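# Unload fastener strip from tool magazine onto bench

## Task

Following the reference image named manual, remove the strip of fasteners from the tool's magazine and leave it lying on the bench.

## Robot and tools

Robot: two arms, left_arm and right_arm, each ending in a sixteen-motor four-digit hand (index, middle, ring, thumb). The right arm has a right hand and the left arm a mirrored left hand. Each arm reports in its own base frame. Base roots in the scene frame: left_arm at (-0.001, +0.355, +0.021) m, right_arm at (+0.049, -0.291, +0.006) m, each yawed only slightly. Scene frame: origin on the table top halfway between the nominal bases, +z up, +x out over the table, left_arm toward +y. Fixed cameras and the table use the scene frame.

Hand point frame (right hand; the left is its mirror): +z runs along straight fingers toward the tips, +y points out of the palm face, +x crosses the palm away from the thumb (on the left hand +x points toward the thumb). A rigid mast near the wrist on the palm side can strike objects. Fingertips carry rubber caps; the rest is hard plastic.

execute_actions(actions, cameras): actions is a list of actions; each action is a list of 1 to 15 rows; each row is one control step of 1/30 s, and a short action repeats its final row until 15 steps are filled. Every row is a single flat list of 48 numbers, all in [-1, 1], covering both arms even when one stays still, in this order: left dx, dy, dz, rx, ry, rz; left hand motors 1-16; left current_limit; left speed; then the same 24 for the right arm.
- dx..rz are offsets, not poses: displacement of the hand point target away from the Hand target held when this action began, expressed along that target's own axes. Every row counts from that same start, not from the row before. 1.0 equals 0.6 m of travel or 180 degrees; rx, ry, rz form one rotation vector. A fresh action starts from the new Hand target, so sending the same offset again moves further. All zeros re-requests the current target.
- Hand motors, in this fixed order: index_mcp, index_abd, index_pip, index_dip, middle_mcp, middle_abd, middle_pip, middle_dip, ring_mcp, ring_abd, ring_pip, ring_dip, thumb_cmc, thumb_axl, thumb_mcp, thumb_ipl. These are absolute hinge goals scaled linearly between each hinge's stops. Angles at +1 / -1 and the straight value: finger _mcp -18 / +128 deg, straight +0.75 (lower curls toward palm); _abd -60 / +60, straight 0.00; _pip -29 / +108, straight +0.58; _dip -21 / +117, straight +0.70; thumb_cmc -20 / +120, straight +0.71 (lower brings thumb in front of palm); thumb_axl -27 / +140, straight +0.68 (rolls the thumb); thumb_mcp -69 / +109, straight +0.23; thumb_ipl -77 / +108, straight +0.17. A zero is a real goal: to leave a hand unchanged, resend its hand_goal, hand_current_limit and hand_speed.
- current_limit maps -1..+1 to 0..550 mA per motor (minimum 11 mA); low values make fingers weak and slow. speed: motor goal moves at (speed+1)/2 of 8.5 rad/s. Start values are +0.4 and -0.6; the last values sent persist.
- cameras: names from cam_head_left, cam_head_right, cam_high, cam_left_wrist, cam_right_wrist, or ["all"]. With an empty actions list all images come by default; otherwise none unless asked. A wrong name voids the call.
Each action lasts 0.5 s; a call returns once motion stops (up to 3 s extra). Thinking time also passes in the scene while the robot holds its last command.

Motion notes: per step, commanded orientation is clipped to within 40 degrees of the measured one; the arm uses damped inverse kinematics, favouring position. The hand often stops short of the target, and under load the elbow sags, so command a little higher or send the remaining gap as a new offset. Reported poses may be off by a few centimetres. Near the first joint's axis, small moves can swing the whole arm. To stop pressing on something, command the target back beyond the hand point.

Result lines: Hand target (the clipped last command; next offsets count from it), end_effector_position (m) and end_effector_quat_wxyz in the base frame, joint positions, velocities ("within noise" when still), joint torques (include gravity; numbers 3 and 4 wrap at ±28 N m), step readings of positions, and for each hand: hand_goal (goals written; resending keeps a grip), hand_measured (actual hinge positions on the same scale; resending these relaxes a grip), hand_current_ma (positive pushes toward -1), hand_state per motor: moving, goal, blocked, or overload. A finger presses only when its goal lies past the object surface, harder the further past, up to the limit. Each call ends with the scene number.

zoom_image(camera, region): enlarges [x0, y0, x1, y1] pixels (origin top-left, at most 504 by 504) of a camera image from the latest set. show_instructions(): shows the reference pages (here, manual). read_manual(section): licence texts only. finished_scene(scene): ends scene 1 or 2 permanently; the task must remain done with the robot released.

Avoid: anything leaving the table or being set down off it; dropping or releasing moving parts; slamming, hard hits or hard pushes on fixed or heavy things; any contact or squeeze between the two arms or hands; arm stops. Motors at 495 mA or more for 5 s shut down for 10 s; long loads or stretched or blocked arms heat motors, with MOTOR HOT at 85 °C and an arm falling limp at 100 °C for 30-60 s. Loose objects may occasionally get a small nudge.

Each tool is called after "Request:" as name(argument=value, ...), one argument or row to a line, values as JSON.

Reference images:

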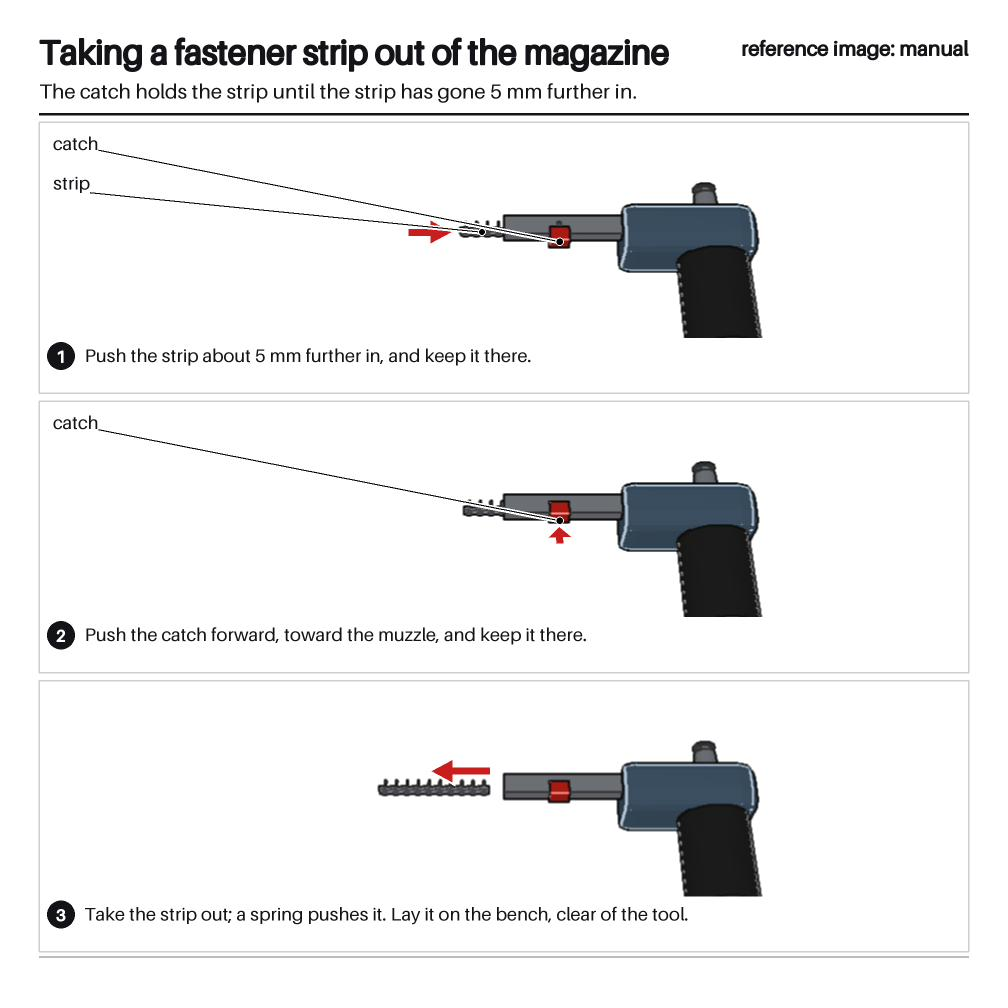

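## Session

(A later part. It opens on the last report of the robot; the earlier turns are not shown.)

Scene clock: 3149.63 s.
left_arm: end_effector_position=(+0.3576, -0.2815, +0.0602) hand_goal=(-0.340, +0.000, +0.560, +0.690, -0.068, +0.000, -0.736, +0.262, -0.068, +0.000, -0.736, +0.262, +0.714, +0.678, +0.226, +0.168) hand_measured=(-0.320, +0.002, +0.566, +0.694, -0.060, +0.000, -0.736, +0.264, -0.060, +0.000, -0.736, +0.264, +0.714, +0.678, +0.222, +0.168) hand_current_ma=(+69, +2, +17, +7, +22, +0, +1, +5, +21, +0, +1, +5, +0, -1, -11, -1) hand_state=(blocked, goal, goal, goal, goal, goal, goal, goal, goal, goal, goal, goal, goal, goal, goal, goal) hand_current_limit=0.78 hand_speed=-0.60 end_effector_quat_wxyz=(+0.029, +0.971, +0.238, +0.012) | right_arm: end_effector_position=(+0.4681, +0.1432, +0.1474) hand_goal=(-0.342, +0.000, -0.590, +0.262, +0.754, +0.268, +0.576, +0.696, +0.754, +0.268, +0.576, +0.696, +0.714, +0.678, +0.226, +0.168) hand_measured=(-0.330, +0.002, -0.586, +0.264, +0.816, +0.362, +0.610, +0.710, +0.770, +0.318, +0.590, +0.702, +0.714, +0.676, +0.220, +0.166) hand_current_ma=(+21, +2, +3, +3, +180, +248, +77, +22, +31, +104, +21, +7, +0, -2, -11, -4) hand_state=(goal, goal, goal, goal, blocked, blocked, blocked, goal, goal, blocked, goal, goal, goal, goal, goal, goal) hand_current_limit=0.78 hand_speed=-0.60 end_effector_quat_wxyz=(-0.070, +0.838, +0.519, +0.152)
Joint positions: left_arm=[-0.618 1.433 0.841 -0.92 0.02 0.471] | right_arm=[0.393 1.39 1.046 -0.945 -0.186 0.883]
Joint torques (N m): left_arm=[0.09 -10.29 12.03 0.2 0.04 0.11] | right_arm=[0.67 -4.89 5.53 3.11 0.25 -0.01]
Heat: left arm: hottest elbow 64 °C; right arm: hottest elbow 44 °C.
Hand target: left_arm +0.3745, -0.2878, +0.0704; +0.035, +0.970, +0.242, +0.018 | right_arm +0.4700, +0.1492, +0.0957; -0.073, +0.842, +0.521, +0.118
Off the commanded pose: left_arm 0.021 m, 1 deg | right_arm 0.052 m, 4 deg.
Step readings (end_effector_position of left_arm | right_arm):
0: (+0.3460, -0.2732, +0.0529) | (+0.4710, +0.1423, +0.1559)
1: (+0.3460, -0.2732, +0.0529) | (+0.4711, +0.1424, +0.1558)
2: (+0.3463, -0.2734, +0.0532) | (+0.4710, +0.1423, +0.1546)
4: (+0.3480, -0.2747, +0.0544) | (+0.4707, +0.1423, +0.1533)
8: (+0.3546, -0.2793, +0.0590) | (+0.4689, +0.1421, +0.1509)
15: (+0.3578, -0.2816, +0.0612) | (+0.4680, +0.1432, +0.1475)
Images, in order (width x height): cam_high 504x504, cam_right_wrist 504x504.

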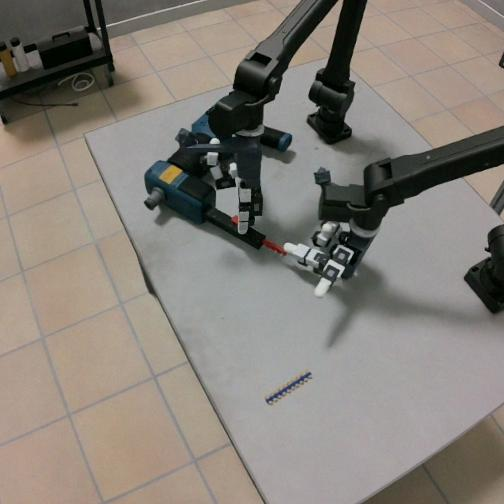

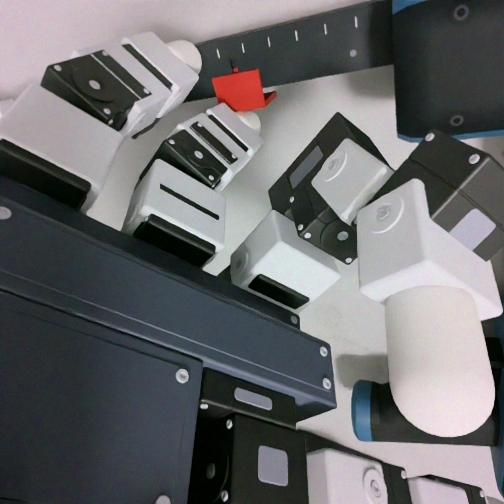

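Request:
execute_actions(
  actions=[
    [[0.006,0.0,0.013,0,0,0,-0.34,0,0.56,0.69,-0.068,0,-0.737,0.261,-0.068,0,-0.737,0.261,0.714,0.678,0.226,0.168,0.78,-0.6,-0.004,-0.003,0.014,0,0,0,-0.342,0,-0.591,0.261,0.754,0.267,0.576,0.696,0.754,0.267,0.576,0.696,0.714,0.678,0.226,0.168,0.78,-0.6]],
  ],
  cameras=["cam_high"],
)

Request:
zoom_image(
  camera="cam_high",
  region=[230, 200, 330, 280],
)

Scene clock: 3193.00 s.
left_arm: end_effector_position=(+0.3585, -0.2781, +0.0518) hand_goal=(-0.340, +0.000, +0.560, +0.690, -0.068, +0.000, -0.736, +0.262, -0.068, +0.000, -0.736, +0.262, +0.714, +0.678, +0.226, +0.168) hand_measured=(-0.320, +0.002, +0.566, +0.694, -0.060, +0.000, -0.736, +0.264, -0.060, +0.000, -0.736, +0.264, +0.714, +0.678, +0.222, +0.168) hand_current_ma=(+69, +2, +17, +7, +22, +0, +1, +5, +21, +0, +1, +5, +0, -1, -11, -1) hand_state=(blocked, goal, goal, goal, goal, goal, goal, goal, goal, goal, goal, goal, goal, goal, goal, goal) hand_current_limit=0.78 hand_speed=-0.60 end_effector_quat_wxyz=(+0.021, +0.970, +0.242, +0.005) | right_arm: end_effector_position=(+0.4665, +0.1454, +0.1405) hand_goal=(-0.342, +0.000, -0.590, +0.262, +0.754, +0.268, +0.576, +0.696, +0.754, +0.268, +0.576, +0.696, +0.714, +0.678, +0.226, +0.168) hand_measured=(-0.330, +0.002, -0.586, +0.264, +0.818, +0.364, +0.612, +0.710, +0.774, +0.322, +0.592, +0.704, +0.714, +0.676, +0.220, +0.166) hand_current_ma=(+21, +2, +3, +3, +193, +256, +82, +23, +38, +118, +26, +9, +0, -2, -11, -4) hand_state=(goal, goal, goal, goal, blocked, blocked, blocked, goal, goal, blocked, goal, goal, goal, goal, goal, goal) hand_current_limit=0.78 hand_speed=-0.60 end_effector_quat_wxyz=(-0.071, +0.837, +0.519, +0.155)
Joint positions: left_arm=[-0.611 1.453 0.841 -0.92 0.02 0.471] | right_arm=[0.398 1.391 1.026 -0.916 -0.187 0.887]
Joint torques (N m): left_arm=[0.03 -10.58 11.58 1.03 0.05 0.18] | right_arm=[0.21 -4.42 5.75 3.11 0.3 0]
Heat: left arm: hottest elbow 67 °C; right arm: hottest elbow 40 °C.
Hand target: left_arm +0.3780, -0.2867, +0.0627; +0.035, +0.970, +0.242, +0.018 | right_arm +0.4684, +0.1501, +0.0870; -0.073, +0.842, +0.521, +0.118
Off the commanded pose: left_arm 0.024 m, 2 deg | right_arm 0.054 m, 4 deg.
Step readings (end_effector_position of left_arm | right_arm):
0: (+0.3576, -0.2815, +0.0602) | (+0.4683, +0.1433, +0.1475)
1: (+0.3576, -0.2815, +0.0602) | (+0.4683, +0.1433, +0.1475)
2: (+0.3577, -0.2814, +0.0601) | (+0.4682, +0.1432, +0.1471)
4: (+0.3582, -0.2804, +0.0586) | (+0.4682, +0.1434, +0.1460)
8: (+0.3584, -0.2787, +0.0538) | (+0.4671, +0.1446, +0.1425)
15: (+0.3585, -0.2781, +0.0518) | (+0.4666, +0.1454, +0.1405)
Images, in order (width x height): cam_high 504x504.

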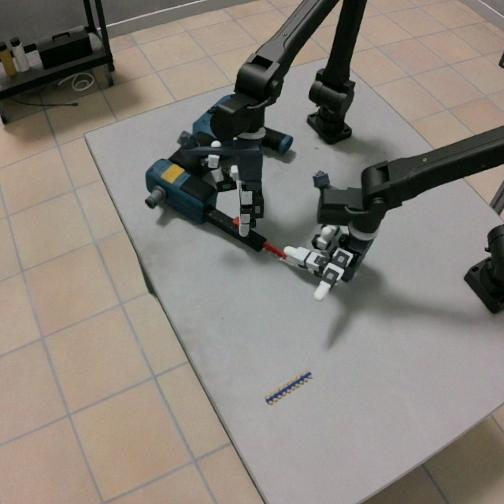

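Scaled by 5.040 from the camera's 504x504 image, which has a finer 720x720 frame.

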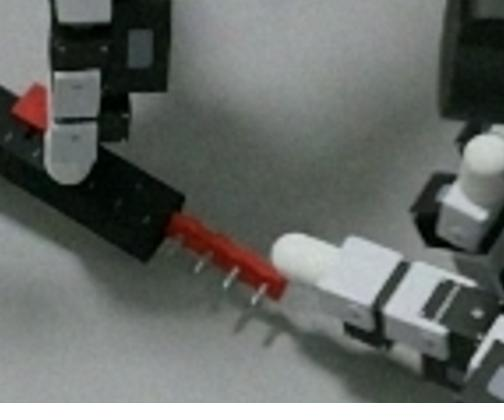

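Request:
zoom_image(
  camera="cam_high",
  region=[260, 225, 310, 275],
)

Request:
execute_actions(
  actions=[],
  cameras=["cam_head_left", "cam_head_right", "cam_left_wrist"],
)

Scaled by 10.080 from the camera's 504x504 image, which has a finer 720x720 frame.

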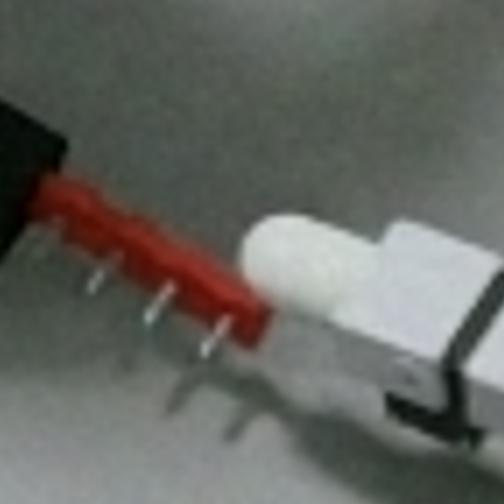

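Scene clock: 3222.07 s.
left_arm: end_effector_position=(+0.3585, -0.2781, +0.0518) hand_goal=(-0.340, +0.000, +0.560, +0.690, -0.068, +0.000, -0.736, +0.262, -0.068, +0.000, -0.736, +0.262, +0.714, +0.678, +0.226, +0.168) hand_measured=(-0.320, +0.002, +0.566, +0.694, -0.060, +0.000, -0.736, +0.264, -0.060, +0.000, -0.736, +0.264, +0.714, +0.678, +0.222, +0.168) hand_current_ma=(+69, +2, +17, +7, +22, +0, +1, +5, +21, +0, +1, +5, +0, -1, -11, -1) hand_state=(blocked, goal, goal, goal, goal, goal, goal, goal, goal, goal, goal, goal, goal, goal, goal, goal) hand_current_limit=0.78 hand_speed=-0.60 end_effector_quat_wxyz=(+0.021, +0.970, +0.242, +0.005) | right_arm: end_effector_position=(+0.4665, +0.1454, +0.1405) hand_goal=(-0.342, +0.000, -0.590, +0.262, +0.754, +0.268, +0.576, +0.696, +0.754, +0.268, +0.576, +0.696, +0.714, +0.678, +0.226, +0.168) hand_measured=(-0.330, +0.002, -0.586, +0.264, +0.818, +0.364, +0.612, +0.710, +0.774, +0.322, +0.592, +0.704, +0.714, +0.676, +0.220, +0.166) hand_current_ma=(+21, +2, +3, +3, +193, +256, +82, +24, +38, +118, +26, +9, +0, -2, -11, -4) hand_state=(goal, goal, goal, goal, blocked, blocked, blocked, goal, goal, blocked, goal, goal, goal, goal, goal, goal) hand_current_limit=0.78 hand_speed=-0.60 end_effector_quat_wxyz=(-0.071, +0.837, +0.519, +0.155)
Joint positions: left_arm=[-0.611 1.453 0.841 -0.92 0.02 0.471] | right_arm=[0.398 1.391 1.026 -0.916 -0.187 0.887]
Joint velocities: within noise
Joint torques (N m): left_arm=[0.21 -10.52 11.56 1.01 0.05 0.19] | right_arm=[0.73 -4.48 5.61 3.17 0.29 0]
Heat: left arm: hottest elbow 67 °C; right arm: hottest elbow 38 °C.
Hand target: left_arm +0.3780, -0.2867, +0.0627; +0.035, +0.970, +0.242, +0.018 | right_arm +0.4684, +0.1501, +0.0870; -0.073, +0.842, +0.521, +0.118
Off the commanded pose: left_arm 0.024 m, 2 deg | right_arm 0.054 m, 4 deg.
Images, in order (width x height): cam_head_left 504x504, cam_head_right 504x504, cam_left_wrist 504x504.

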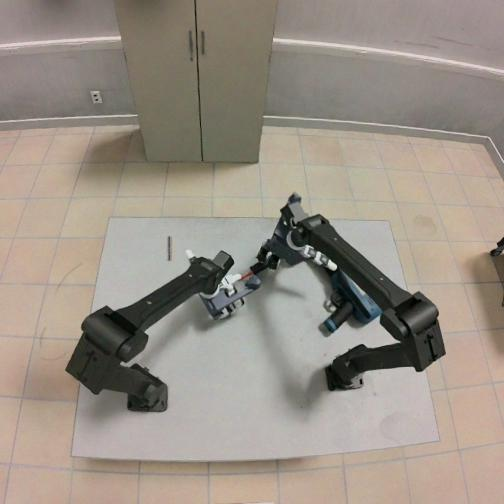

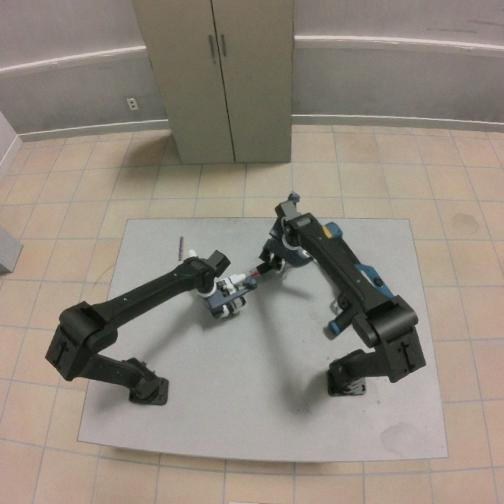

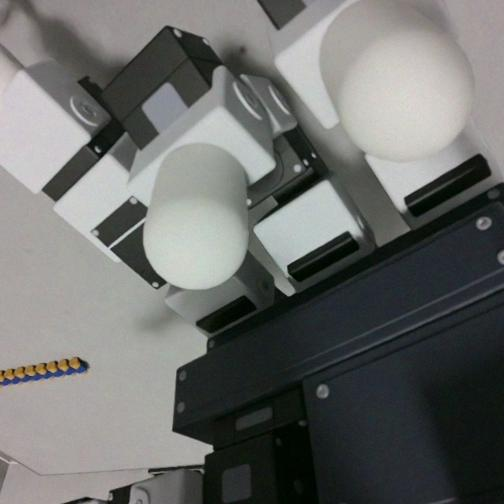

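Request:
execute_actions(
  actions=[
    [[0.0,-0.05,0.0,0,0,0,-0.34,0,0.56,0.69,-0.068,0,-0.737,0.261,-0.068,0,-0.737,0.261,0.714,0.678,0.226,0.168,0.78,-0.6,0,0,0,0,0,0,-0.342,0,-0.591,0.261,0.754,0.267,0.576,0.696,0.754,0.267,0.576,0.696,0.714,0.678,0.226,0.168,0.78,-0.6]],
    [[0.035,0.0,0.0,0,0,0,-0.34,0,0.56,0.69,-0.068,0,-0.737,0.261,-0.068,0,-0.737,0.261,0.714,0.678,0.226,0.168,0.78,-0.6,0,0,0,0,0,0,-0.342,0,-0.591,0.261,0.754,0.267,0.576,0.696,0.754,0.267,0.576,0.696,0.714,0.678,0.226,0.168,0.78,-0.6]],
  ],
  cameras=["cam_high"],
)

Request:
zoom_image(
  camera="cam_high",
  region=[230, 200, 330, 280],
)

Scene clock: 3258.57 s.
left_arm: end_effector_position=(+0.3743, -0.2465, +0.0597) hand_goal=(-0.340, +0.000, +0.560, +0.690, -0.068, +0.000, -0.736, +0.262, -0.068, +0.000, -0.736, +0.262, +0.714, +0.678, +0.226, +0.168) hand_measured=(-0.320, +0.002, +0.566, +0.694, -0.060, +0.000, -0.736, +0.264, -0.060, +0.000, -0.736, +0.264, +0.714, +0.678, +0.222, +0.168) hand_current_ma=(+69, +2, +17, +7, +22, +0, +1, +5, +21, +0, +1, +5, +0, -1, -11, -1) hand_state=(blocked, goal, goal, goal, goal, goal, goal, goal, goal, goal, goal, goal, goal, goal, goal, goal) hand_current_limit=0.78 hand_speed=-0.60 end_effector_quat_wxyz=(+0.030, +0.968, +0.247, +0.014) | right_arm: end_effector_position=(+0.4665, +0.1454, +0.1405) hand_goal=(-0.342, +0.000, -0.590, +0.262, +0.754, +0.268, +0.576, +0.696, +0.754, +0.268, +0.576, +0.696, +0.714, +0.678, +0.226, +0.168) hand_measured=(-0.330, +0.002, -0.586, +0.264, +0.818, +0.364, +0.612, +0.710, +0.774, +0.322, +0.592, +0.704, +0.714, +0.676, +0.220, +0.166) hand_current_ma=(+21, +2, +3, +3, +193, +256, +82, +23, +38, +118, +26, +9, +0, -2, -11, -4) hand_state=(goal, goal, goal, goal, blocked, blocked, blocked, goal, goal, blocked, goal, goal, goal, goal, goal, goal) hand_current_limit=0.78 hand_speed=-0.60 end_effector_quat_wxyz=(-0.071, +0.837, +0.519, +0.155)
Joint positions: left_arm=[-0.515 1.419 0.823 -0.913 0.025 0.556] | right_arm=[0.398 1.391 1.026 -0.916 -0.187 0.887]
Joint torques (N m): left_arm=[-0.32 -9.99 9.81 1.06 0.19 0.24] | right_arm=[0.56 -4.25 5.46 2.95 0.33 0.01]
Heat: left arm: hottest elbow 68 °C; right arm: hottest elbow 37 °C.
Hand target: left_arm +0.3824, -0.2504, +0.0607; +0.035, +0.970, +0.242, +0.018 | right_arm +0.4684, +0.1501, +0.0870; -0.073, +0.842, +0.521, +0.118
Off the commanded pose: left_arm 0.009 m, 1 deg | right_arm 0.054 m, 4 deg.
Step readings (end_effector_position of left_arm | right_arm):
0: (+0.3585, -0.2781, +0.0518) | (+0.4665, +0.1454, +0.1405)
1: (+0.3586, -0.2779, +0.0518) | (+0.4665, +0.1454, +0.1405)
2: (+0.3591, -0.2772, +0.0518) | (+0.4665, +0.1454, +0.1405)
4: (+0.3608, -0.2756, +0.0531) | (+0.4665, +0.1454, +0.1405)
8: (+0.3653, -0.2674, +0.0605) | (+0.4665, +0.1454, +0.1405)
15: (+0.3654, -0.2624, +0.0635) | (+0.4665, +0.1454, +0.1405)
16: (+0.3652, -0.2624, +0.0633) | (+0.4665, +0.1454, +0.1405)
17: (+0.3655, -0.2618, +0.0633) | (+0.4665, +0.1454, +0.1405)
19: (+0.3667, -0.2599, +0.0634) | (+0.4665, +0.1454, +0.1405)
23: (+0.3725, -0.2507, +0.0626) | (+0.4665, +0.1454, +0.1405)
30: (+0.3747, -0.2461, +0.0597) | (+0.4665, +0.1454, +0.1405)
Images, in order (width x height): cam_high 504x504.

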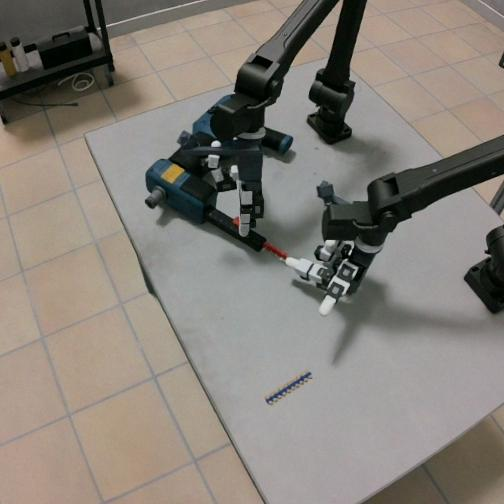

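Scaled by 5.040 from the camera's 504x504 image, which has a finer 720x720 frame.

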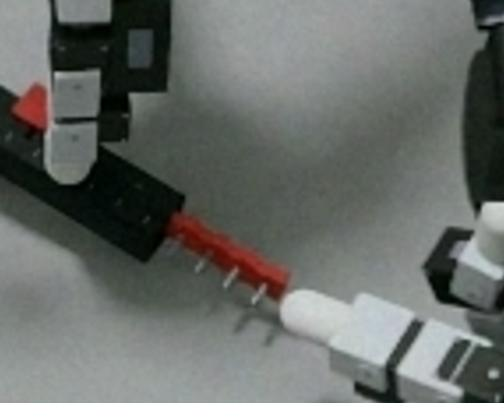

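Request:
execute_actions(
  actions=[
    [[-0.035,0.012,0.008,0,0,0,-0.34,0,0.56,0.69,-0.068,0,-0.737,0.261,-0.068,0,-0.737,0.261,0.714,0.678,0.226,0.168,0.78,-0.6,0,0,0,0,0,0,-0.342,0,-0.591,0.261,0.754,0.267,0.576,0.696,0.754,0.267,0.576,0.696,0.714,0.678,0.226,0.168,0.78,-0.6]],
  ],
  cameras=["cam_high"],
)

Request:
zoom_image(
  camera="cam_high",
  region=[230, 200, 330, 280],
)

Scene clock: 3277.37 s.
left_arm: end_effector_position=(+0.3660, -0.2650, +0.0610) hand_goal=(-0.340, +0.000, +0.560, +0.690, -0.068, +0.000, -0.736, +0.262, -0.068, +0.000, -0.736, +0.262, +0.714, +0.678, +0.226, +0.168) hand_measured=(-0.320, +0.002, +0.566, +0.694, -0.060, +0.000, -0.736, +0.264, -0.060, +0.000, -0.736, +0.264, +0.714, +0.678, +0.222, +0.168) hand_current_ma=(+69, +2, +17, +7, +22, +0, +1, +5, +21, +0, +1, +5, +0, -1, -11, -1) hand_state=(blocked, goal, goal, goal, goal, goal, goal, goal, goal, goal, goal, goal, goal, goal, goal, goal) hand_current_limit=0.78 hand_speed=-0.60 end_effector_quat_wxyz=(+0.036, +0.971, +0.237, +0.017) | right_arm: end_effector_position=(+0.4665, +0.1454, +0.1405) hand_goal=(-0.342, +0.000, -0.590, +0.262, +0.754, +0.268, +0.576, +0.696, +0.754, +0.268, +0.576, +0.696, +0.714, +0.678, +0.226, +0.168) hand_measured=(-0.330, +0.002, -0.586, +0.264, +0.818, +0.364, +0.612, +0.710, +0.774, +0.322, +0.592, +0.704, +0.714, +0.676, +0.220, +0.166) hand_current_ma=(+21, +2, +3, +3, +193, +256, +82, +24, +38, +118, +26, +9, +0, -2, -11, -4) hand_state=(goal, goal, goal, goal, blocked, blocked, blocked, goal, goal, blocked, goal, goal, goal, goal, goal, goal) hand_current_limit=0.78 hand_speed=-0.60 end_effector_quat_wxyz=(-0.071, +0.837, +0.519, +0.155)
Joint positions: left_arm=[-0.565 1.419 0.823 -0.9 0.024 0.526] | right_arm=[0.398 1.391 1.026 -0.916 -0.187 0.887]
Joint torques (N m): left_arm=[-1.2 -10.34 8.42 1.2 0 -0.03] | right_arm=[0.5 -4.07 5.65 3.1 0.31 -0.04]
Heat: left arm: hottest elbow 66 °C; right arm: hottest elbow 37 °C.
Hand target: left_arm +0.3675, -0.2668, +0.0561; +0.035, +0.970, +0.242, +0.018 | right_arm +0.4684, +0.1501, +0.0870; -0.073, +0.842, +0.521, +0.118
Off the commanded pose: left_arm 0.005 m, 1 deg | right_arm 0.054 m, 4 deg.
Step readings (end_effector_position of left_arm | right_arm):
0: (+0.3743, -0.2465, +0.0597) | (+0.4665, +0.1454, +0.1405)
1: (+0.3743, -0.2465, +0.0597) | (+0.4665, +0.1454, +0.1405)
2: (+0.3742, -0.2468, +0.0597) | (+0.4665, +0.1454, +0.1405)
4: (+0.3737, -0.2490, +0.0600) | (+0.4665, +0.1454, +0.1405)
8: (+0.3687, -0.2596, +0.0607) | (+0.4665, +0.1454, +0.1405)
15: (+0.3656, -0.2652, +0.0610) | (+0.4665, +0.1454, +0.1405)
Images, in order (width x height): cam_high 504x504.

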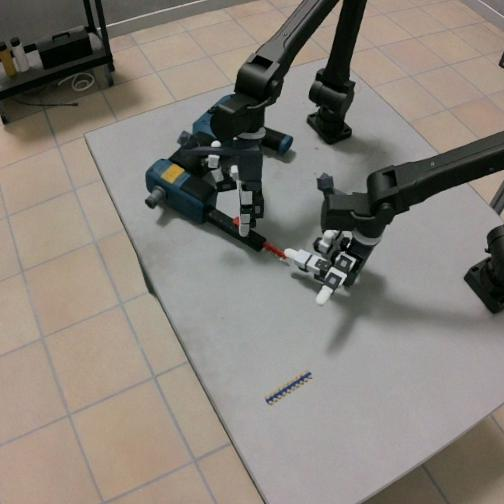

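Scaled by 5.040 from the camera's 504x504 image, which has a finer 720x720 frame.

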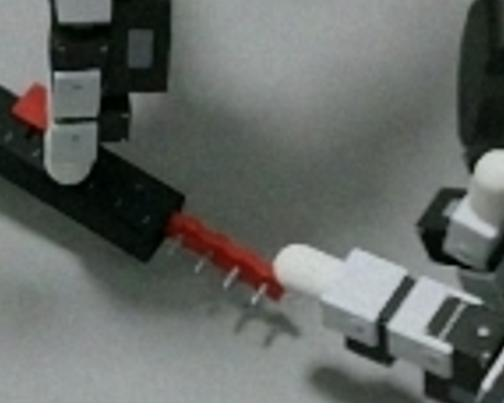

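Request:
execute_actions(
  actions=[
    [[0.014,-0.022,0.012,0,0,0,-0.34,0,0.56,0.69,-0.068,0,-0.737,0.261,-0.068,0,-0.737,0.261,0.714,0.678,0.226,0.168,0.78,-0.6,0,0,0,0,0,0,-0.342,0,-0.591,0.261,0.754,0.267,0.576,0.696,0.754,0.267,0.576,0.696,0.714,0.678,0.226,0.168,0.78,-0.6]],
  ],
  cameras=["cam_high"],
)

Request:
zoom_image(
  camera="cam_high",
  region=[230, 200, 330, 280],
)

Scene clock: 3287.73 s.
left_arm: end_effector_position=(+0.3698, -0.2548, +0.0558) hand_goal=(-0.340, +0.000, +0.560, +0.690, -0.068, +0.000, -0.736, +0.262, -0.068, +0.000, -0.736, +0.262, +0.714, +0.678, +0.226, +0.168) hand_measured=(-0.320, +0.002, +0.566, +0.694, -0.060, +0.000, -0.736, +0.264, -0.060, +0.000, -0.736, +0.264, +0.714, +0.678, +0.222, +0.168) hand_current_ma=(+69, +2, +17, +7, +22, +0, +1, +5, +21, +0, +1, +5, +0, -1, -11, -1) hand_state=(blocked, goal, goal, goal, goal, goal, goal, goal, goal, goal, goal, goal, goal, goal, goal, goal) hand_current_limit=0.78 hand_speed=-0.60 end_effector_quat_wxyz=(+0.037, +0.969, +0.245, +0.020) | right_arm: end_effector_position=(+0.4665, +0.1454, +0.1405) hand_goal=(-0.342, +0.000, -0.590, +0.262, +0.754, +0.268, +0.576, +0.696, +0.754, +0.268, +0.576, +0.696, +0.714, +0.678, +0.226, +0.168) hand_measured=(-0.330, +0.002, -0.586, +0.264, +0.818, +0.364, +0.612, +0.710, +0.774, +0.322, +0.592, +0.704, +0.714, +0.676, +0.220, +0.166) hand_current_ma=(+21, +2, +3, +3, +193, +256, +82, +24, +38, +118, +26, +9, +0, -2, -11, -4) hand_state=(goal, goal, goal, goal, blocked, blocked, blocked, goal, goal, blocked, goal, goal, goal, goal, goal, goal) hand_current_limit=0.78 hand_speed=-0.60 end_effector_quat_wxyz=(-0.071, +0.837, +0.519, +0.155)
Joint positions: left_arm=[-0.54 1.419 0.804 -0.875 0.024 0.534] | right_arm=[0.398 1.391 1.026 -0.916 -0.187 0.887]
Joint torques (N m): left_arm=[-0.09 -10.34 7.64 1.22 0.13 0.21] | right_arm=[0.56 -4.19 5.55 3.07 0.32 0]
Heat: left arm: hottest elbow 64 °C; right arm: hottest elbow 37 °C.
Hand target: left_arm +0.3693, -0.2518, +0.0482; +0.035, +0.970, +0.242, +0.018 | right_arm +0.4684, +0.1501, +0.0870; -0.073, +0.842, +0.521, +0.118
Off the commanded pose: left_arm 0.008 m, 1 deg | right_arm 0.054 m, 4 deg.
Step readings (end_effector_position of left_arm | right_arm):
0: (+0.3660, -0.2650, +0.0610) | (+0.4665, +0.1454, +0.1405)
1: (+0.3661, -0.2650, +0.0610) | (+0.4665, +0.1454, +0.1405)
2: (+0.3664, -0.2652, +0.0612) | (+0.4665, +0.1454, +0.1405)
4: (+0.3677, -0.2648, +0.0609) | (+0.4665, +0.1454, +0.1405)
8: (+0.3688, -0.2591, +0.0577) | (+0.4665, +0.1454, +0.1405)
15: (+0.3697, -0.2546, +0.0556) | (+0.4665, +0.1454, +0.1405)
Images, in order (width x height): cam_high 504x504.

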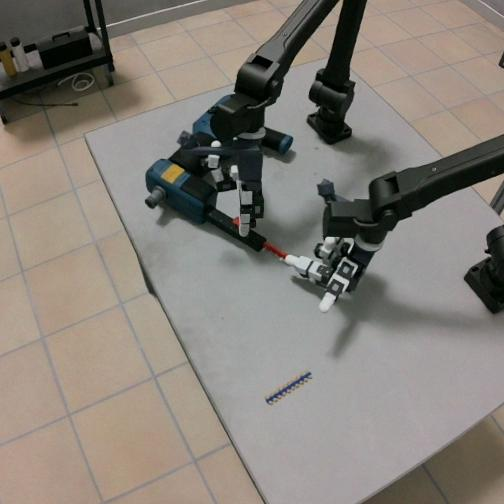

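Scaled by 5.040 from the camera's 504x504 image, which has a finer 720x720 frame.

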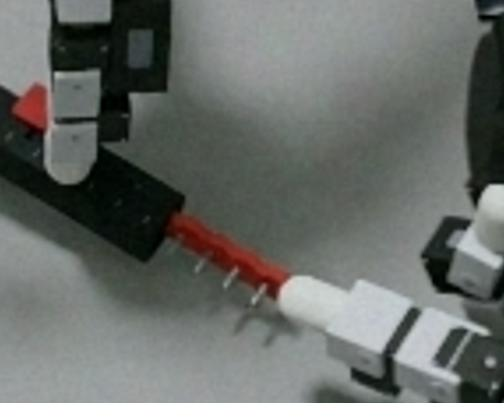

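Request:
execute_actions(
  actions=[
    [[-0.012,0.04,0.0,0,0,0,-0.345,0,0.56,0.69,-0.068,0,-0.737,0.261,-0.068,0,-0.737,0.261,0.714,0.678,0.226,0.168,0.78,-0.6,0,0,0,0,0,0,-0.342,0,-0.591,0.261,0.754,0.267,0.576,0.696,0.754,0.267,0.576,0.696,0.714,0.678,0.226,0.168,0.78,-0.6]],
  ],
  cameras=["cam_high"],
)

Request:
zoom_image(
  camera="cam_high",
  region=[230, 200, 330, 280],
)

Scene clock: 3298.80 s.
left_arm: end_effector_position=(+0.3592, -0.2652, +0.0405) hand_goal=(-0.344, +0.000, +0.560, +0.690, -0.068, +0.000, -0.736, +0.262, -0.068, +0.000, -0.736, +0.262, +0.714, +0.678, +0.226, +0.168) hand_measured=(-0.322, +0.002, +0.566, +0.694, -0.060, +0.000, -0.736, +0.264, -0.060, +0.000, -0.736, +0.264, +0.714, +0.678, +0.222, +0.168) hand_current_ma=(+73, +2, +17, +7, +22, +0, +1, +5, +21, +0, +1, +5, +0, -1, -11, -1) hand_state=(blocked, goal, goal, goal, goal, goal, goal, goal, goal, goal, goal, goal, goal, goal, goal, goal) hand_current_limit=0.78 hand_speed=-0.60 end_effector_quat_wxyz=(+0.025, +0.971, +0.237, +0.007) | right_arm: end_effector_position=(+0.4665, +0.1454, +0.1405) hand_goal=(-0.342, +0.000, -0.590, +0.262, +0.754, +0.268, +0.576, +0.696, +0.754, +0.268, +0.576, +0.696, +0.714, +0.678, +0.226, +0.168) hand_measured=(-0.330, +0.002, -0.586, +0.264, +0.818, +0.364, +0.612, +0.710, +0.774, +0.322, +0.592, +0.704, +0.714, +0.676, +0.220, +0.166) hand_current_ma=(+21, +2, +3, +3, +193, +256, +82, +24, +38, +118, +26, +9, +0, -2, -11, -4) hand_state=(goal, goal, goal, goal, blocked, blocked, blocked, goal, goal, blocked, goal, goal, goal, goal, goal, goal) hand_current_limit=0.78 hand_speed=-0.60 end_effector_quat_wxyz=(-0.071, +0.837, +0.519, +0.155)
Joint positions: left_arm=[-0.576 1.454 0.804 -0.875 0.023 0.514] | right_arm=[0.398 1.391 1.026 -0.916 -0.187 0.887]
Joint torques (N m): left_arm=[-1.26 -10.58 11.02 0.85 0 -0.03] | right_arm=[0.5 -4.42 5.68 3.12 0.32 -0.03]
Heat: left arm: hottest elbow 65 °C; right arm: hottest elbow 37 °C.
Hand target: left_arm +0.3741, -0.2763, +0.0499; +0.035, +0.970, +0.242, +0.018 | right_arm +0.4684, +0.1501, +0.0870; -0.073, +0.842, +0.521, +0.118
Off the commanded pose: left_arm 0.021 m, 2 deg | right_arm 0.054 m, 4 deg.
Step readings (end_effector_position of left_arm | right_arm):
0: (+0.3698, -0.2549, +0.0558) | (+0.4665, +0.1454, +0.1405)
1: (+0.3698, -0.2549, +0.0558) | (+0.4665, +0.1454, +0.1405)
2: (+0.3697, -0.2548, +0.0554) | (+0.4665, +0.1454, +0.1405)
4: (+0.3688, -0.2556, +0.0535) | (+0.4665, +0.1454, +0.1405)
8: (+0.3626, -0.2617, +0.0447) | (+0.4665, +0.1454, +0.1405)
15: (+0.3591, -0.2653, +0.0405) | (+0.4665, +0.1454, +0.1405)
Images, in order (width x height): cam_high 504x504.

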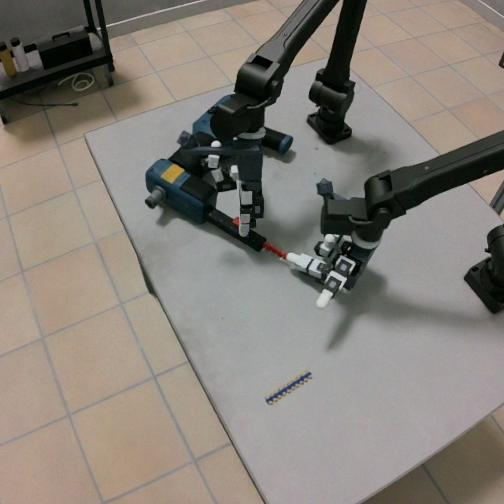

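Scaled by 5.040 from the camera's 504x504 image, which has a finer 720x720 frame.

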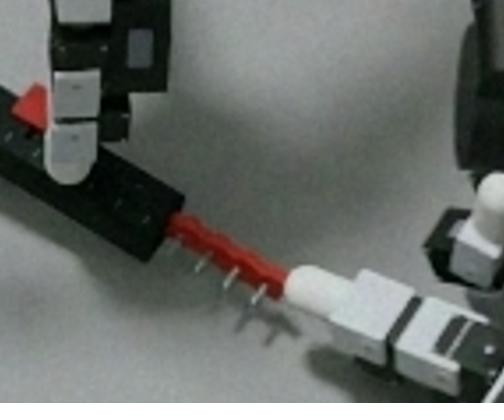

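Request:
execute_actions(
  actions=[
    [[0.03,0.0,-0.02,0,0,0,-0.345,0,0.56,0.69,-0.068,0,-0.737,0.261,-0.068,0,-0.737,0.261,0.714,0.678,0.226,0.168,0.78,-0.6,0,0,0,0,0,0,-0.342,0,-0.591,0.261,0.754,0.267,0.576,0.696,0.754,0.267,0.576,0.696,0.714,0.678,0.226,0.168,0.78,-0.6]],
  ],
  cameras=["cam_high"],
)

Request:
zoom_image(
  camera="cam_high",
  region=[230, 200, 330, 280],
)

Scene clock: 3313.17 s.
left_arm: end_effector_position=(+0.3743, -0.2599, +0.0508) hand_goal=(-0.344, +0.000, +0.560, +0.690, -0.068, +0.000, -0.736, +0.262, -0.068, +0.000, -0.736, +0.262, +0.714, +0.678, +0.226, +0.168) hand_measured=(-0.322, +0.002, +0.566, +0.694, -0.060, +0.000, -0.736, +0.264, -0.060, +0.000, -0.736, +0.264, +0.714, +0.678, +0.222, +0.168) hand_current_ma=(+73, +2, +17, +7, +22, +0, +1, +5, +21, +0, +1, +5, +0, -1, -11, -1) hand_state=(blocked, goal, goal, goal, goal, goal, goal, goal, goal, goal, goal, goal, goal, goal, goal, goal) hand_current_limit=0.78 hand_speed=-0.60 end_effector_quat_wxyz=(+0.028, +0.969, +0.246, +0.011) | right_arm: end_effector_position=(+0.4665, +0.1454, +0.1405) hand_goal=(-0.342, +0.000, -0.590, +0.262, +0.754, +0.268, +0.576, +0.696, +0.754, +0.268, +0.576, +0.696, +0.714, +0.678, +0.226, +0.168) hand_measured=(-0.330, +0.002, -0.586, +0.264, +0.818, +0.364, +0.612, +0.710, +0.774, +0.322, +0.592, +0.704, +0.714, +0.676, +0.220, +0.166) hand_current_ma=(+21, +2, +3, +3, +193, +256, +82, +23, +38, +118, +26, +9, +0, -2, -11, -4) hand_state=(goal, goal, goal, goal, blocked, blocked, blocked, goal, goal, blocked, goal, goal, goal, goal, goal, goal) hand_current_limit=0.78 hand_speed=-0.60 end_effector_quat_wxyz=(-0.071, +0.837, +0.519, +0.155)
Joint positions: left_arm=[-0.547 1.454 0.835 -0.895 0.023 0.526] | right_arm=[0.398 1.391 1.026 -0.916 -0.187 0.887]
Joint torques (N m): left_arm=[-0.09 -10.7 11.84 0.08 0.13 0.23] | right_arm=[0.56 -4.37 5.71 3.08 0.32 0.02]
Heat: left arm: hottest elbow 66 °C; right arm: hottest elbow 37 °C.
Hand target: left_arm +0.3894, -0.2671, +0.0622; +0.035, +0.970, +0.242, +0.018 | right_arm +0.4684, +0.1501, +0.0870; -0.073, +0.842, +0.521, +0.118
Off the commanded pose: left_arm 0.020 m, 1 deg | right_arm 0.054 m, 4 deg.
Step readings (end_effector_position of left_arm | right_arm):
0: (+0.3593, -0.2651, +0.0405) | (+0.4665, +0.1454, +0.1405)
1: (+0.3593, -0.2651, +0.0405) | (+0.4665, +0.1454, +0.1405)
2: (+0.3593, -0.2651, +0.0405) | (+0.4665, +0.1454, +0.1405)
4: (+0.3604, -0.2645, +0.0414) | (+0.4665, +0.1454, +0.1405)
8: (+0.3684, -0.2616, +0.0467) | (+0.4665, +0.1454, +0.1405)
15: (+0.3747, -0.2600, +0.0509) | (+0.4665, +0.1454, +0.1405)
Images, in order (width x height): cam_high 504x504.

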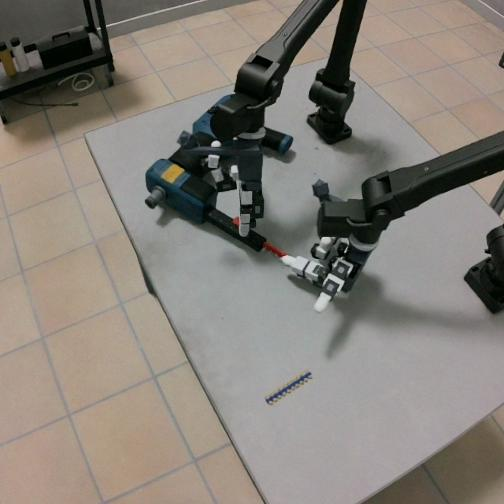

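Scaled by 5.040 from the camera's 504x504 image, which has a finer 720x720 frame.

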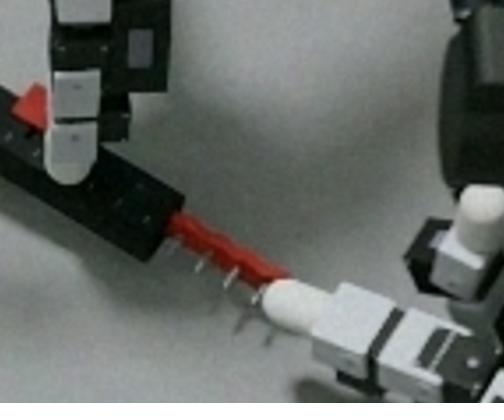

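Request:
execute_actions(
  actions=[
    [[-0.014,-0.004,0.0,0,0,0,-0.345,0,0.56,0.69,-0.068,0,-0.737,0.261,-0.068,0,-0.737,0.261,0.714,0.678,0.226,0.168,0.78,-0.6,0,0,0,0,0,0,-0.342,0,-0.591,0.261,0.754,0.267,0.576,0.696,0.754,0.267,0.576,0.696,0.714,0.678,0.226,0.168,0.78,-0.6]],
  ],
  cameras=["cam_high"],
)

Request:
zoom_image(
  camera="cam_high",
  region=[230, 200, 330, 280],
)

Scene clock: 3325.23 s.
left_arm: end_effector_position=(+0.3742, -0.2599, +0.0508) hand_goal=(-0.344, +0.000, +0.560, +0.690, -0.068, +0.000, -0.736, +0.262, -0.068, +0.000, -0.736, +0.262, +0.714, +0.678, +0.226, +0.168) hand_measured=(-0.322, +0.002, +0.566, +0.694, -0.060, +0.000, -0.736, +0.264, -0.060, +0.000, -0.736, +0.264, +0.714, +0.678, +0.222, +0.168) hand_current_ma=(+73, +2, +17, +7, +22, +0, +1, +5, +21, +0, +1, +5, +0, -1, -11, -1) hand_state=(blocked, goal, goal, goal, goal, goal, goal, goal, goal, goal, goal, goal, goal, goal, goal, goal) hand_current_limit=0.78 hand_speed=-0.60 end_effector_quat_wxyz=(+0.028, +0.969, +0.246, +0.011) | right_arm: end_effector_position=(+0.4665, +0.1454, +0.1405) hand_goal=(-0.342, +0.000, -0.590, +0.262, +0.754, +0.268, +0.576, +0.696, +0.754, +0.268, +0.576, +0.696, +0.714, +0.678, +0.226, +0.168) hand_measured=(-0.330, +0.002, -0.586, +0.264, +0.818, +0.364, +0.612, +0.710, +0.774, +0.322, +0.592, +0.704, +0.714, +0.676, +0.220, +0.166) hand_current_ma=(+21, +2, +3, +3, +193, +256, +82, +24, +38, +118, +26, +9, +0, -2, -11, -4) hand_state=(goal, goal, goal, goal, blocked, blocked, blocked, goal, goal, blocked, goal, goal, goal, goal, goal, goal) hand_current_limit=0.78 hand_speed=-0.60 end_effector_quat_wxyz=(-0.071, +0.837, +0.519, +0.155)
Joint positions: left_arm=[-0.547 1.454 0.835 -0.895 0.023 0.527] | right_arm=[0.398 1.391 1.026 -0.916 -0.187 0.887]
Joint torques (N m): left_arm=[-1.67 -12.22 10.51 0.2 0.11 0.08] | right_arm=[0.44 -4.25 5.75 3.07 0.32 -0.02]
Heat: left arm: hottest elbow 65 °C; right arm: hottest elbow 37 °C.
Hand target: left_arm +0.3808, -0.2689, +0.0618; +0.035, +0.970, +0.242, +0.018 | right_arm +0.4684, +0.1501, +0.0870; -0.073, +0.842, +0.521, +0.118
Off the commanded pose: left_arm 0.016 m, 1 deg | right_arm 0.054 m, 4 deg.
Step readings (end_effector_position of left_arm | right_arm):
0: (+0.3742, -0.2599, +0.0508) | (+0.4665, +0.1454, +0.1405)
1: (+0.3742, -0.2599, +0.0508) | (+0.4665, +0.1454, +0.1405)
2: (+0.3742, -0.2599, +0.0508) | (+0.4665, +0.1454, +0.1405)
4: (+0.3742, -0.2599, +0.0508) | (+0.4665, +0.1454, +0.1405)
8: (+0.3742, -0.2599, +0.0508) | (+0.4665, +0.1454, +0.1405)
15: (+0.3742, -0.2599, +0.0508) | (+0.4665, +0.1454, +0.1405)
Images, in order (width x height): cam_high 504x504.

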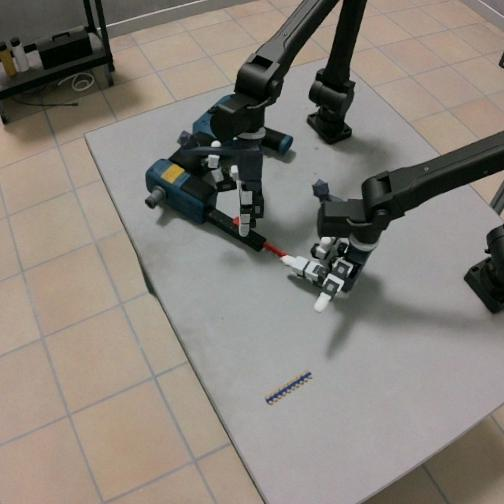

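Scaled by 5.040 from the camera's 504x504 image, which has a finer 720x720 frame.

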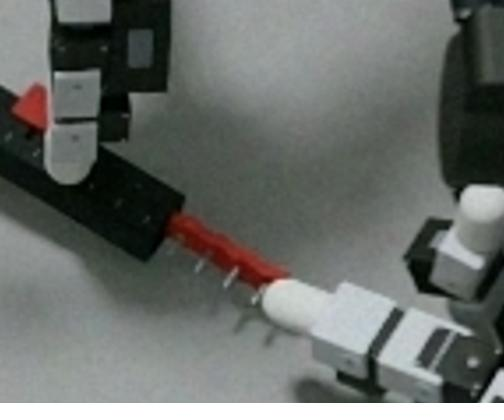

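Request:
execute_actions(
  actions=[
    [[0,0.0,0.0,0,0,0,-0.345,-0.08,0.56,0.69,-0.068,0,-0.737,0.261,-0.068,0,-0.737,0.261,0.714,0.678,0.226,0.168,0.78,-0.6,0,0,0,0,0,0,-0.342,0,-0.591,0.261,0.754,0.267,0.576,0.696,0.754,0.267,0.576,0.696,0.714,0.678,0.226,0.168,0.78,-0.6]],
  ],
  cameras=["cam_high"],
)

Request:
zoom_image(
  camera="cam_high",
  region=[230, 200, 330, 280],
)

Scene clock: 3339.00 s.
left_arm: end_effector_position=(+0.3742, -0.2599, +0.0508) hand_goal=(-0.344, -0.080, +0.560, +0.690, -0.068, +0.000, -0.736, +0.262, -0.068, +0.000, -0.736, +0.262, +0.714, +0.678, +0.226, +0.168) hand_measured=(-0.322, -0.076, +0.566, +0.694, -0.060, +0.000, -0.736, +0.264, -0.060, +0.000, -0.736, +0.264, +0.714, +0.678, +0.222, +0.168) hand_current_ma=(+73, +7, +17, +7, +22, +0, +1, +5, +21, +0, +1, +5, +0, -1, -11, -1) hand_state=(blocked, goal, goal, goal, goal, goal, goal, goal, goal, goal, goal, goal, goal, goal, goal, goal) hand_current_limit=0.78 hand_speed=-0.60 end_effector_quat_wxyz=(+0.028, +0.969, +0.246, +0.011) | right_arm: end_effector_position=(+0.4665, +0.1454, +0.1405) hand_goal=(-0.342, +0.000, -0.590, +0.262, +0.754, +0.268, +0.576, +0.696, +0.754, +0.268, +0.576, +0.696, +0.714, +0.678, +0.226, +0.168) hand_measured=(-0.330, +0.002, -0.586, +0.264, +0.818, +0.364, +0.612, +0.710, +0.774, +0.322, +0.592, +0.704, +0.714, +0.676, +0.220, +0.166) hand_current_ma=(+21, +2, +3, +3, +193, +256, +82, +24, +38, +118, +26, +9, +0, -2, -11, -4) hand_state=(goal, goal, goal, goal, blocked, blocked, blocked, goal, goal, blocked, goal, goal, goal, goal, goal, goal) hand_current_limit=0.78 hand_speed=-0.60 end_effector_quat_wxyz=(-0.071, +0.837, +0.519, +0.155)
Joint positions: left_arm=[-0.547 1.454 0.835 -0.895 0.023 0.527] | right_arm=[0.398 1.391 1.026 -0.916 -0.187 0.887]
Joint torques (N m): left_arm=[-1.55 -12.34 10.5 0.18 0.11 0.09] | right_arm=[0.38 -4.19 5.67 3.17 0.32 0]
Heat: left arm: hottest elbow 64 °C; right arm: hottest elbow 37 °C.
Hand target: left_arm +0.3808, -0.2689, +0.0618; +0.035, +0.970, +0.242, +0.018 | right_arm +0.4684, +0.1501, +0.0870; -0.073, +0.842, +0.521, +0.118
Off the commanded pose: left_arm 0.016 m, 1 deg | right_arm 0.054 m, 4 deg.
Step readings (end_effector_position of left_arm | right_arm):
0: (+0.3742, -0.2599, +0.0508) | (+0.4665, +0.1454, +0.1405)
1: (+0.3742, -0.2599, +0.0508) | (+0.4665, +0.1454, +0.1405)
2: (+0.3742, -0.2599, +0.0508) | (+0.4665, +0.1454, +0.1405)
4: (+0.3742, -0.2599, +0.0508) | (+0.4665, +0.1454, +0.1405)
8: (+0.3742, -0.2599, +0.0508) | (+0.4665, +0.1454, +0.1405)
15: (+0.3742, -0.2599, +0.0508) | (+0.4665, +0.1454, +0.1405)
Images, in order (width x height): cam_high 504x504.

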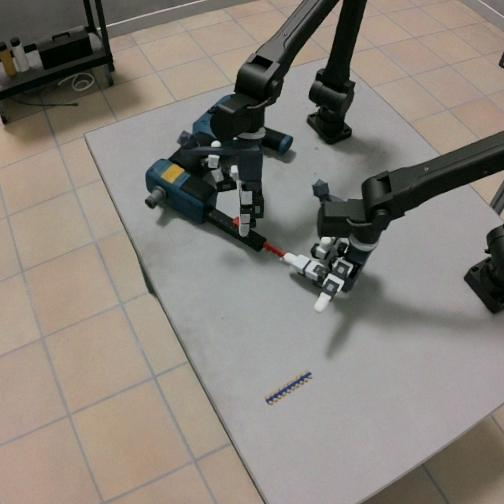

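Scaled by 5.040 from the camera's 504x504 image, which has a finer 720x720 frame.

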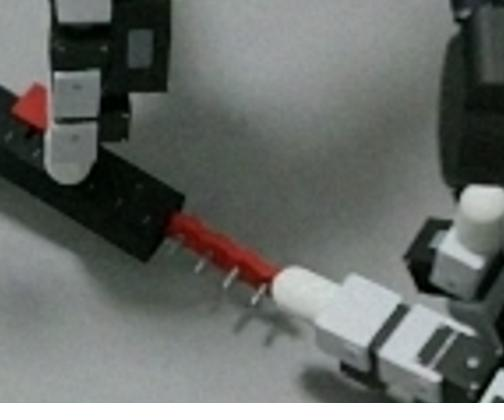

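Request:
execute_actions(
  actions=[
    [[0,0.0,0.0,0,0,0,-0.345,-0.08,0.56,0.69,-0.068,0,-0.737,0.261,-0.068,0,-0.737,0.261,0.714,0.678,0.226,0.168,0.78,-0.6,-0.008,-0.006,0.03,0,0,0,-0.342,0,-0.591,0.261,0.80,0.34,0.60,0.70,0.754,0.267,0.576,0.696,0.714,0.678,0.226,0.168,0.78,-0.6]],
  ],
  cameras=["cam_high", "cam_right_wrist"],
)

Request:
zoom_image(
  camera="cam_high",
  region=[230, 200, 330, 280],
)

Scene clock: 3357.30 s.
left_arm: end_effector_position=(+0.3742, -0.2599, +0.0508) hand_goal=(-0.344, -0.080, +0.560, +0.690, -0.068, +0.000, -0.736, +0.262, -0.068, +0.000, -0.736, +0.262, +0.714, +0.678, +0.226, +0.168) hand_measured=(-0.322, -0.076, +0.566, +0.694, -0.060, +0.000, -0.736, +0.264, -0.060, +0.000, -0.736, +0.264, +0.714, +0.678, +0.222, +0.168) hand_current_ma=(+73, +7, +17, +7, +22, +0, +1, +5, +21, +0, +1, +5, +0, -1, -11, -1) hand_state=(blocked, goal, goal, goal, goal, goal, goal, goal, goal, goal, goal, goal, goal, goal, goal, goal) hand_current_limit=0.78 hand_speed=-0.60 end_effector_quat_wxyz=(+0.028, +0.969, +0.246, +0.011) | right_arm: end_effector_position=(+0.4670, +0.1493, +0.1292) hand_goal=(-0.342, +0.000, -0.590, +0.262, +0.800, +0.340, +0.600, +0.700, +0.754, +0.268, +0.576, +0.696, +0.714, +0.678, +0.226, +0.168) hand_measured=(-0.330, +0.002, -0.586, +0.264, +0.846, +0.410, +0.626, +0.712, +0.784, +0.352, +0.600, +0.706, +0.714, +0.676, +0.220, +0.166) hand_current_ma=(+21, +2, +3, +3, +126, +167, +54, +17, +67, +214, +46, +16, +0, -2, -11, -4) hand_state=(goal, goal, goal, goal, blocked, blocked, blocked, goal, blocked, blocked, blocked, goal, goal, goal, goal, goal) hand_current_limit=0.78 hand_speed=-0.60 end_effector_quat_wxyz=(-0.071, +0.835, +0.520, +0.164)
Joint positions: left_arm=[-0.547 1.454 0.835 -0.895 0.023 0.527] | right_arm=[0.405 1.398 0.996 -0.86 -0.188 0.891]
Joint torques (N m): left_arm=[-1.49 -12.04 10.48 0.16 0.12 0.09] | right_arm=[0.62 -3.78 5.3 2.89 0.41 0.02]
Heat: left arm: hottest elbow 64 °C; right arm: hottest elbow 37 °C.
Hand target: left_arm +0.3808, -0.2689, +0.0618; +0.035, +0.970, +0.242, +0.018 | right_arm +0.4652, +0.1519, +0.0682; -0.073, +0.842, +0.521, +0.118
Off the commanded pose: left_arm 0.016 m, 1 deg | right_arm 0.061 m, 5 deg.
Step readings (end_effector_position of left_arm | right_arm):
0: (+0.3742, -0.2599, +0.0508) | (+0.4665, +0.1454, +0.1405)
1: (+0.3742, -0.2599, +0.0508) | (+0.4665, +0.1453, +0.1404)
2: (+0.3742, -0.2599, +0.0508) | (+0.4668, +0.1455, +0.1399)
4: (+0.3742, -0.2599, +0.0508) | (+0.4681, +0.1462, +0.1383)
8: (+0.3742, -0.2599, +0.0508) | (+0.4667, +0.1482, +0.1316)
15: (+0.3742, -0.2599, +0.0508) | (+0.4671, +0.1493, +0.1292)
Images, in order (width x height): cam_high 504x504, cam_right_wrist 504x504.

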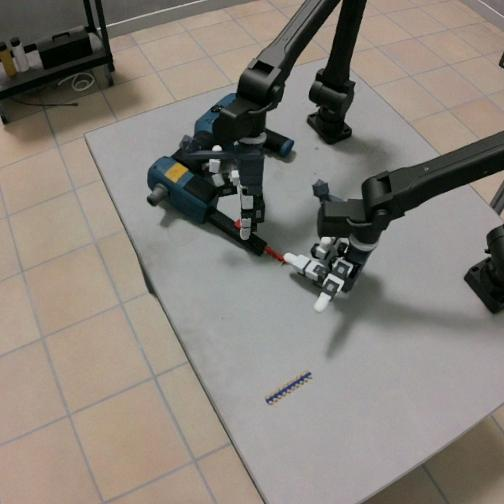

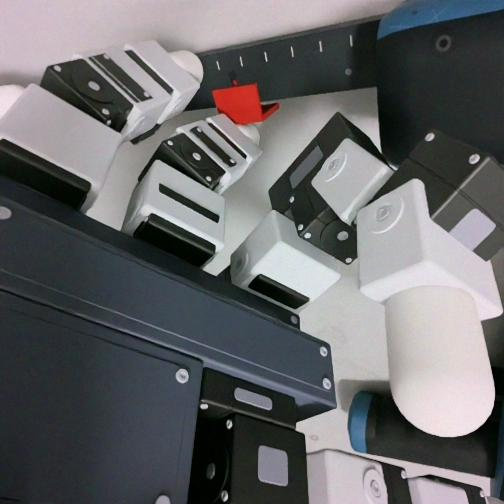

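Scaled by 5.040 from the camera's 504x504 image, which has a finer 720x720 frame.

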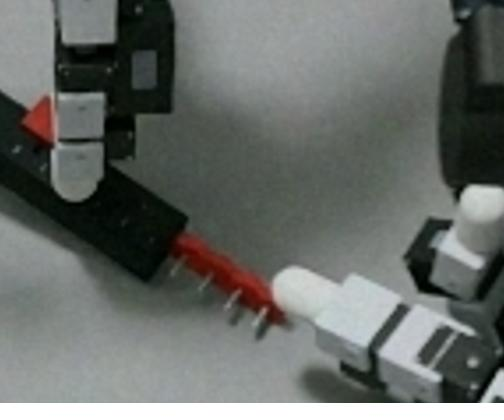

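Request:
zoom_image(
  camera="cam_high",
  region=[225, 205, 305, 285],
)

Scaled by 6.300 from the camera's 504x504 image, which has a finer 720x720 frame.

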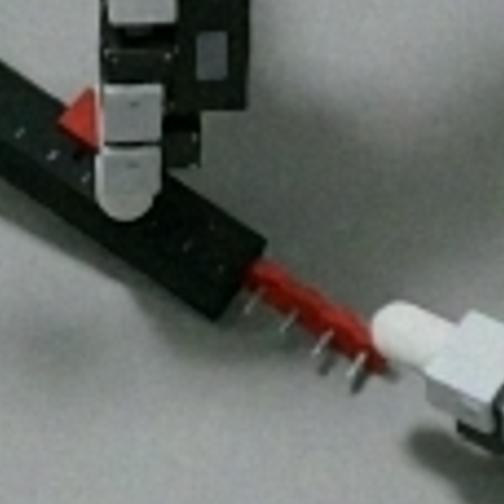

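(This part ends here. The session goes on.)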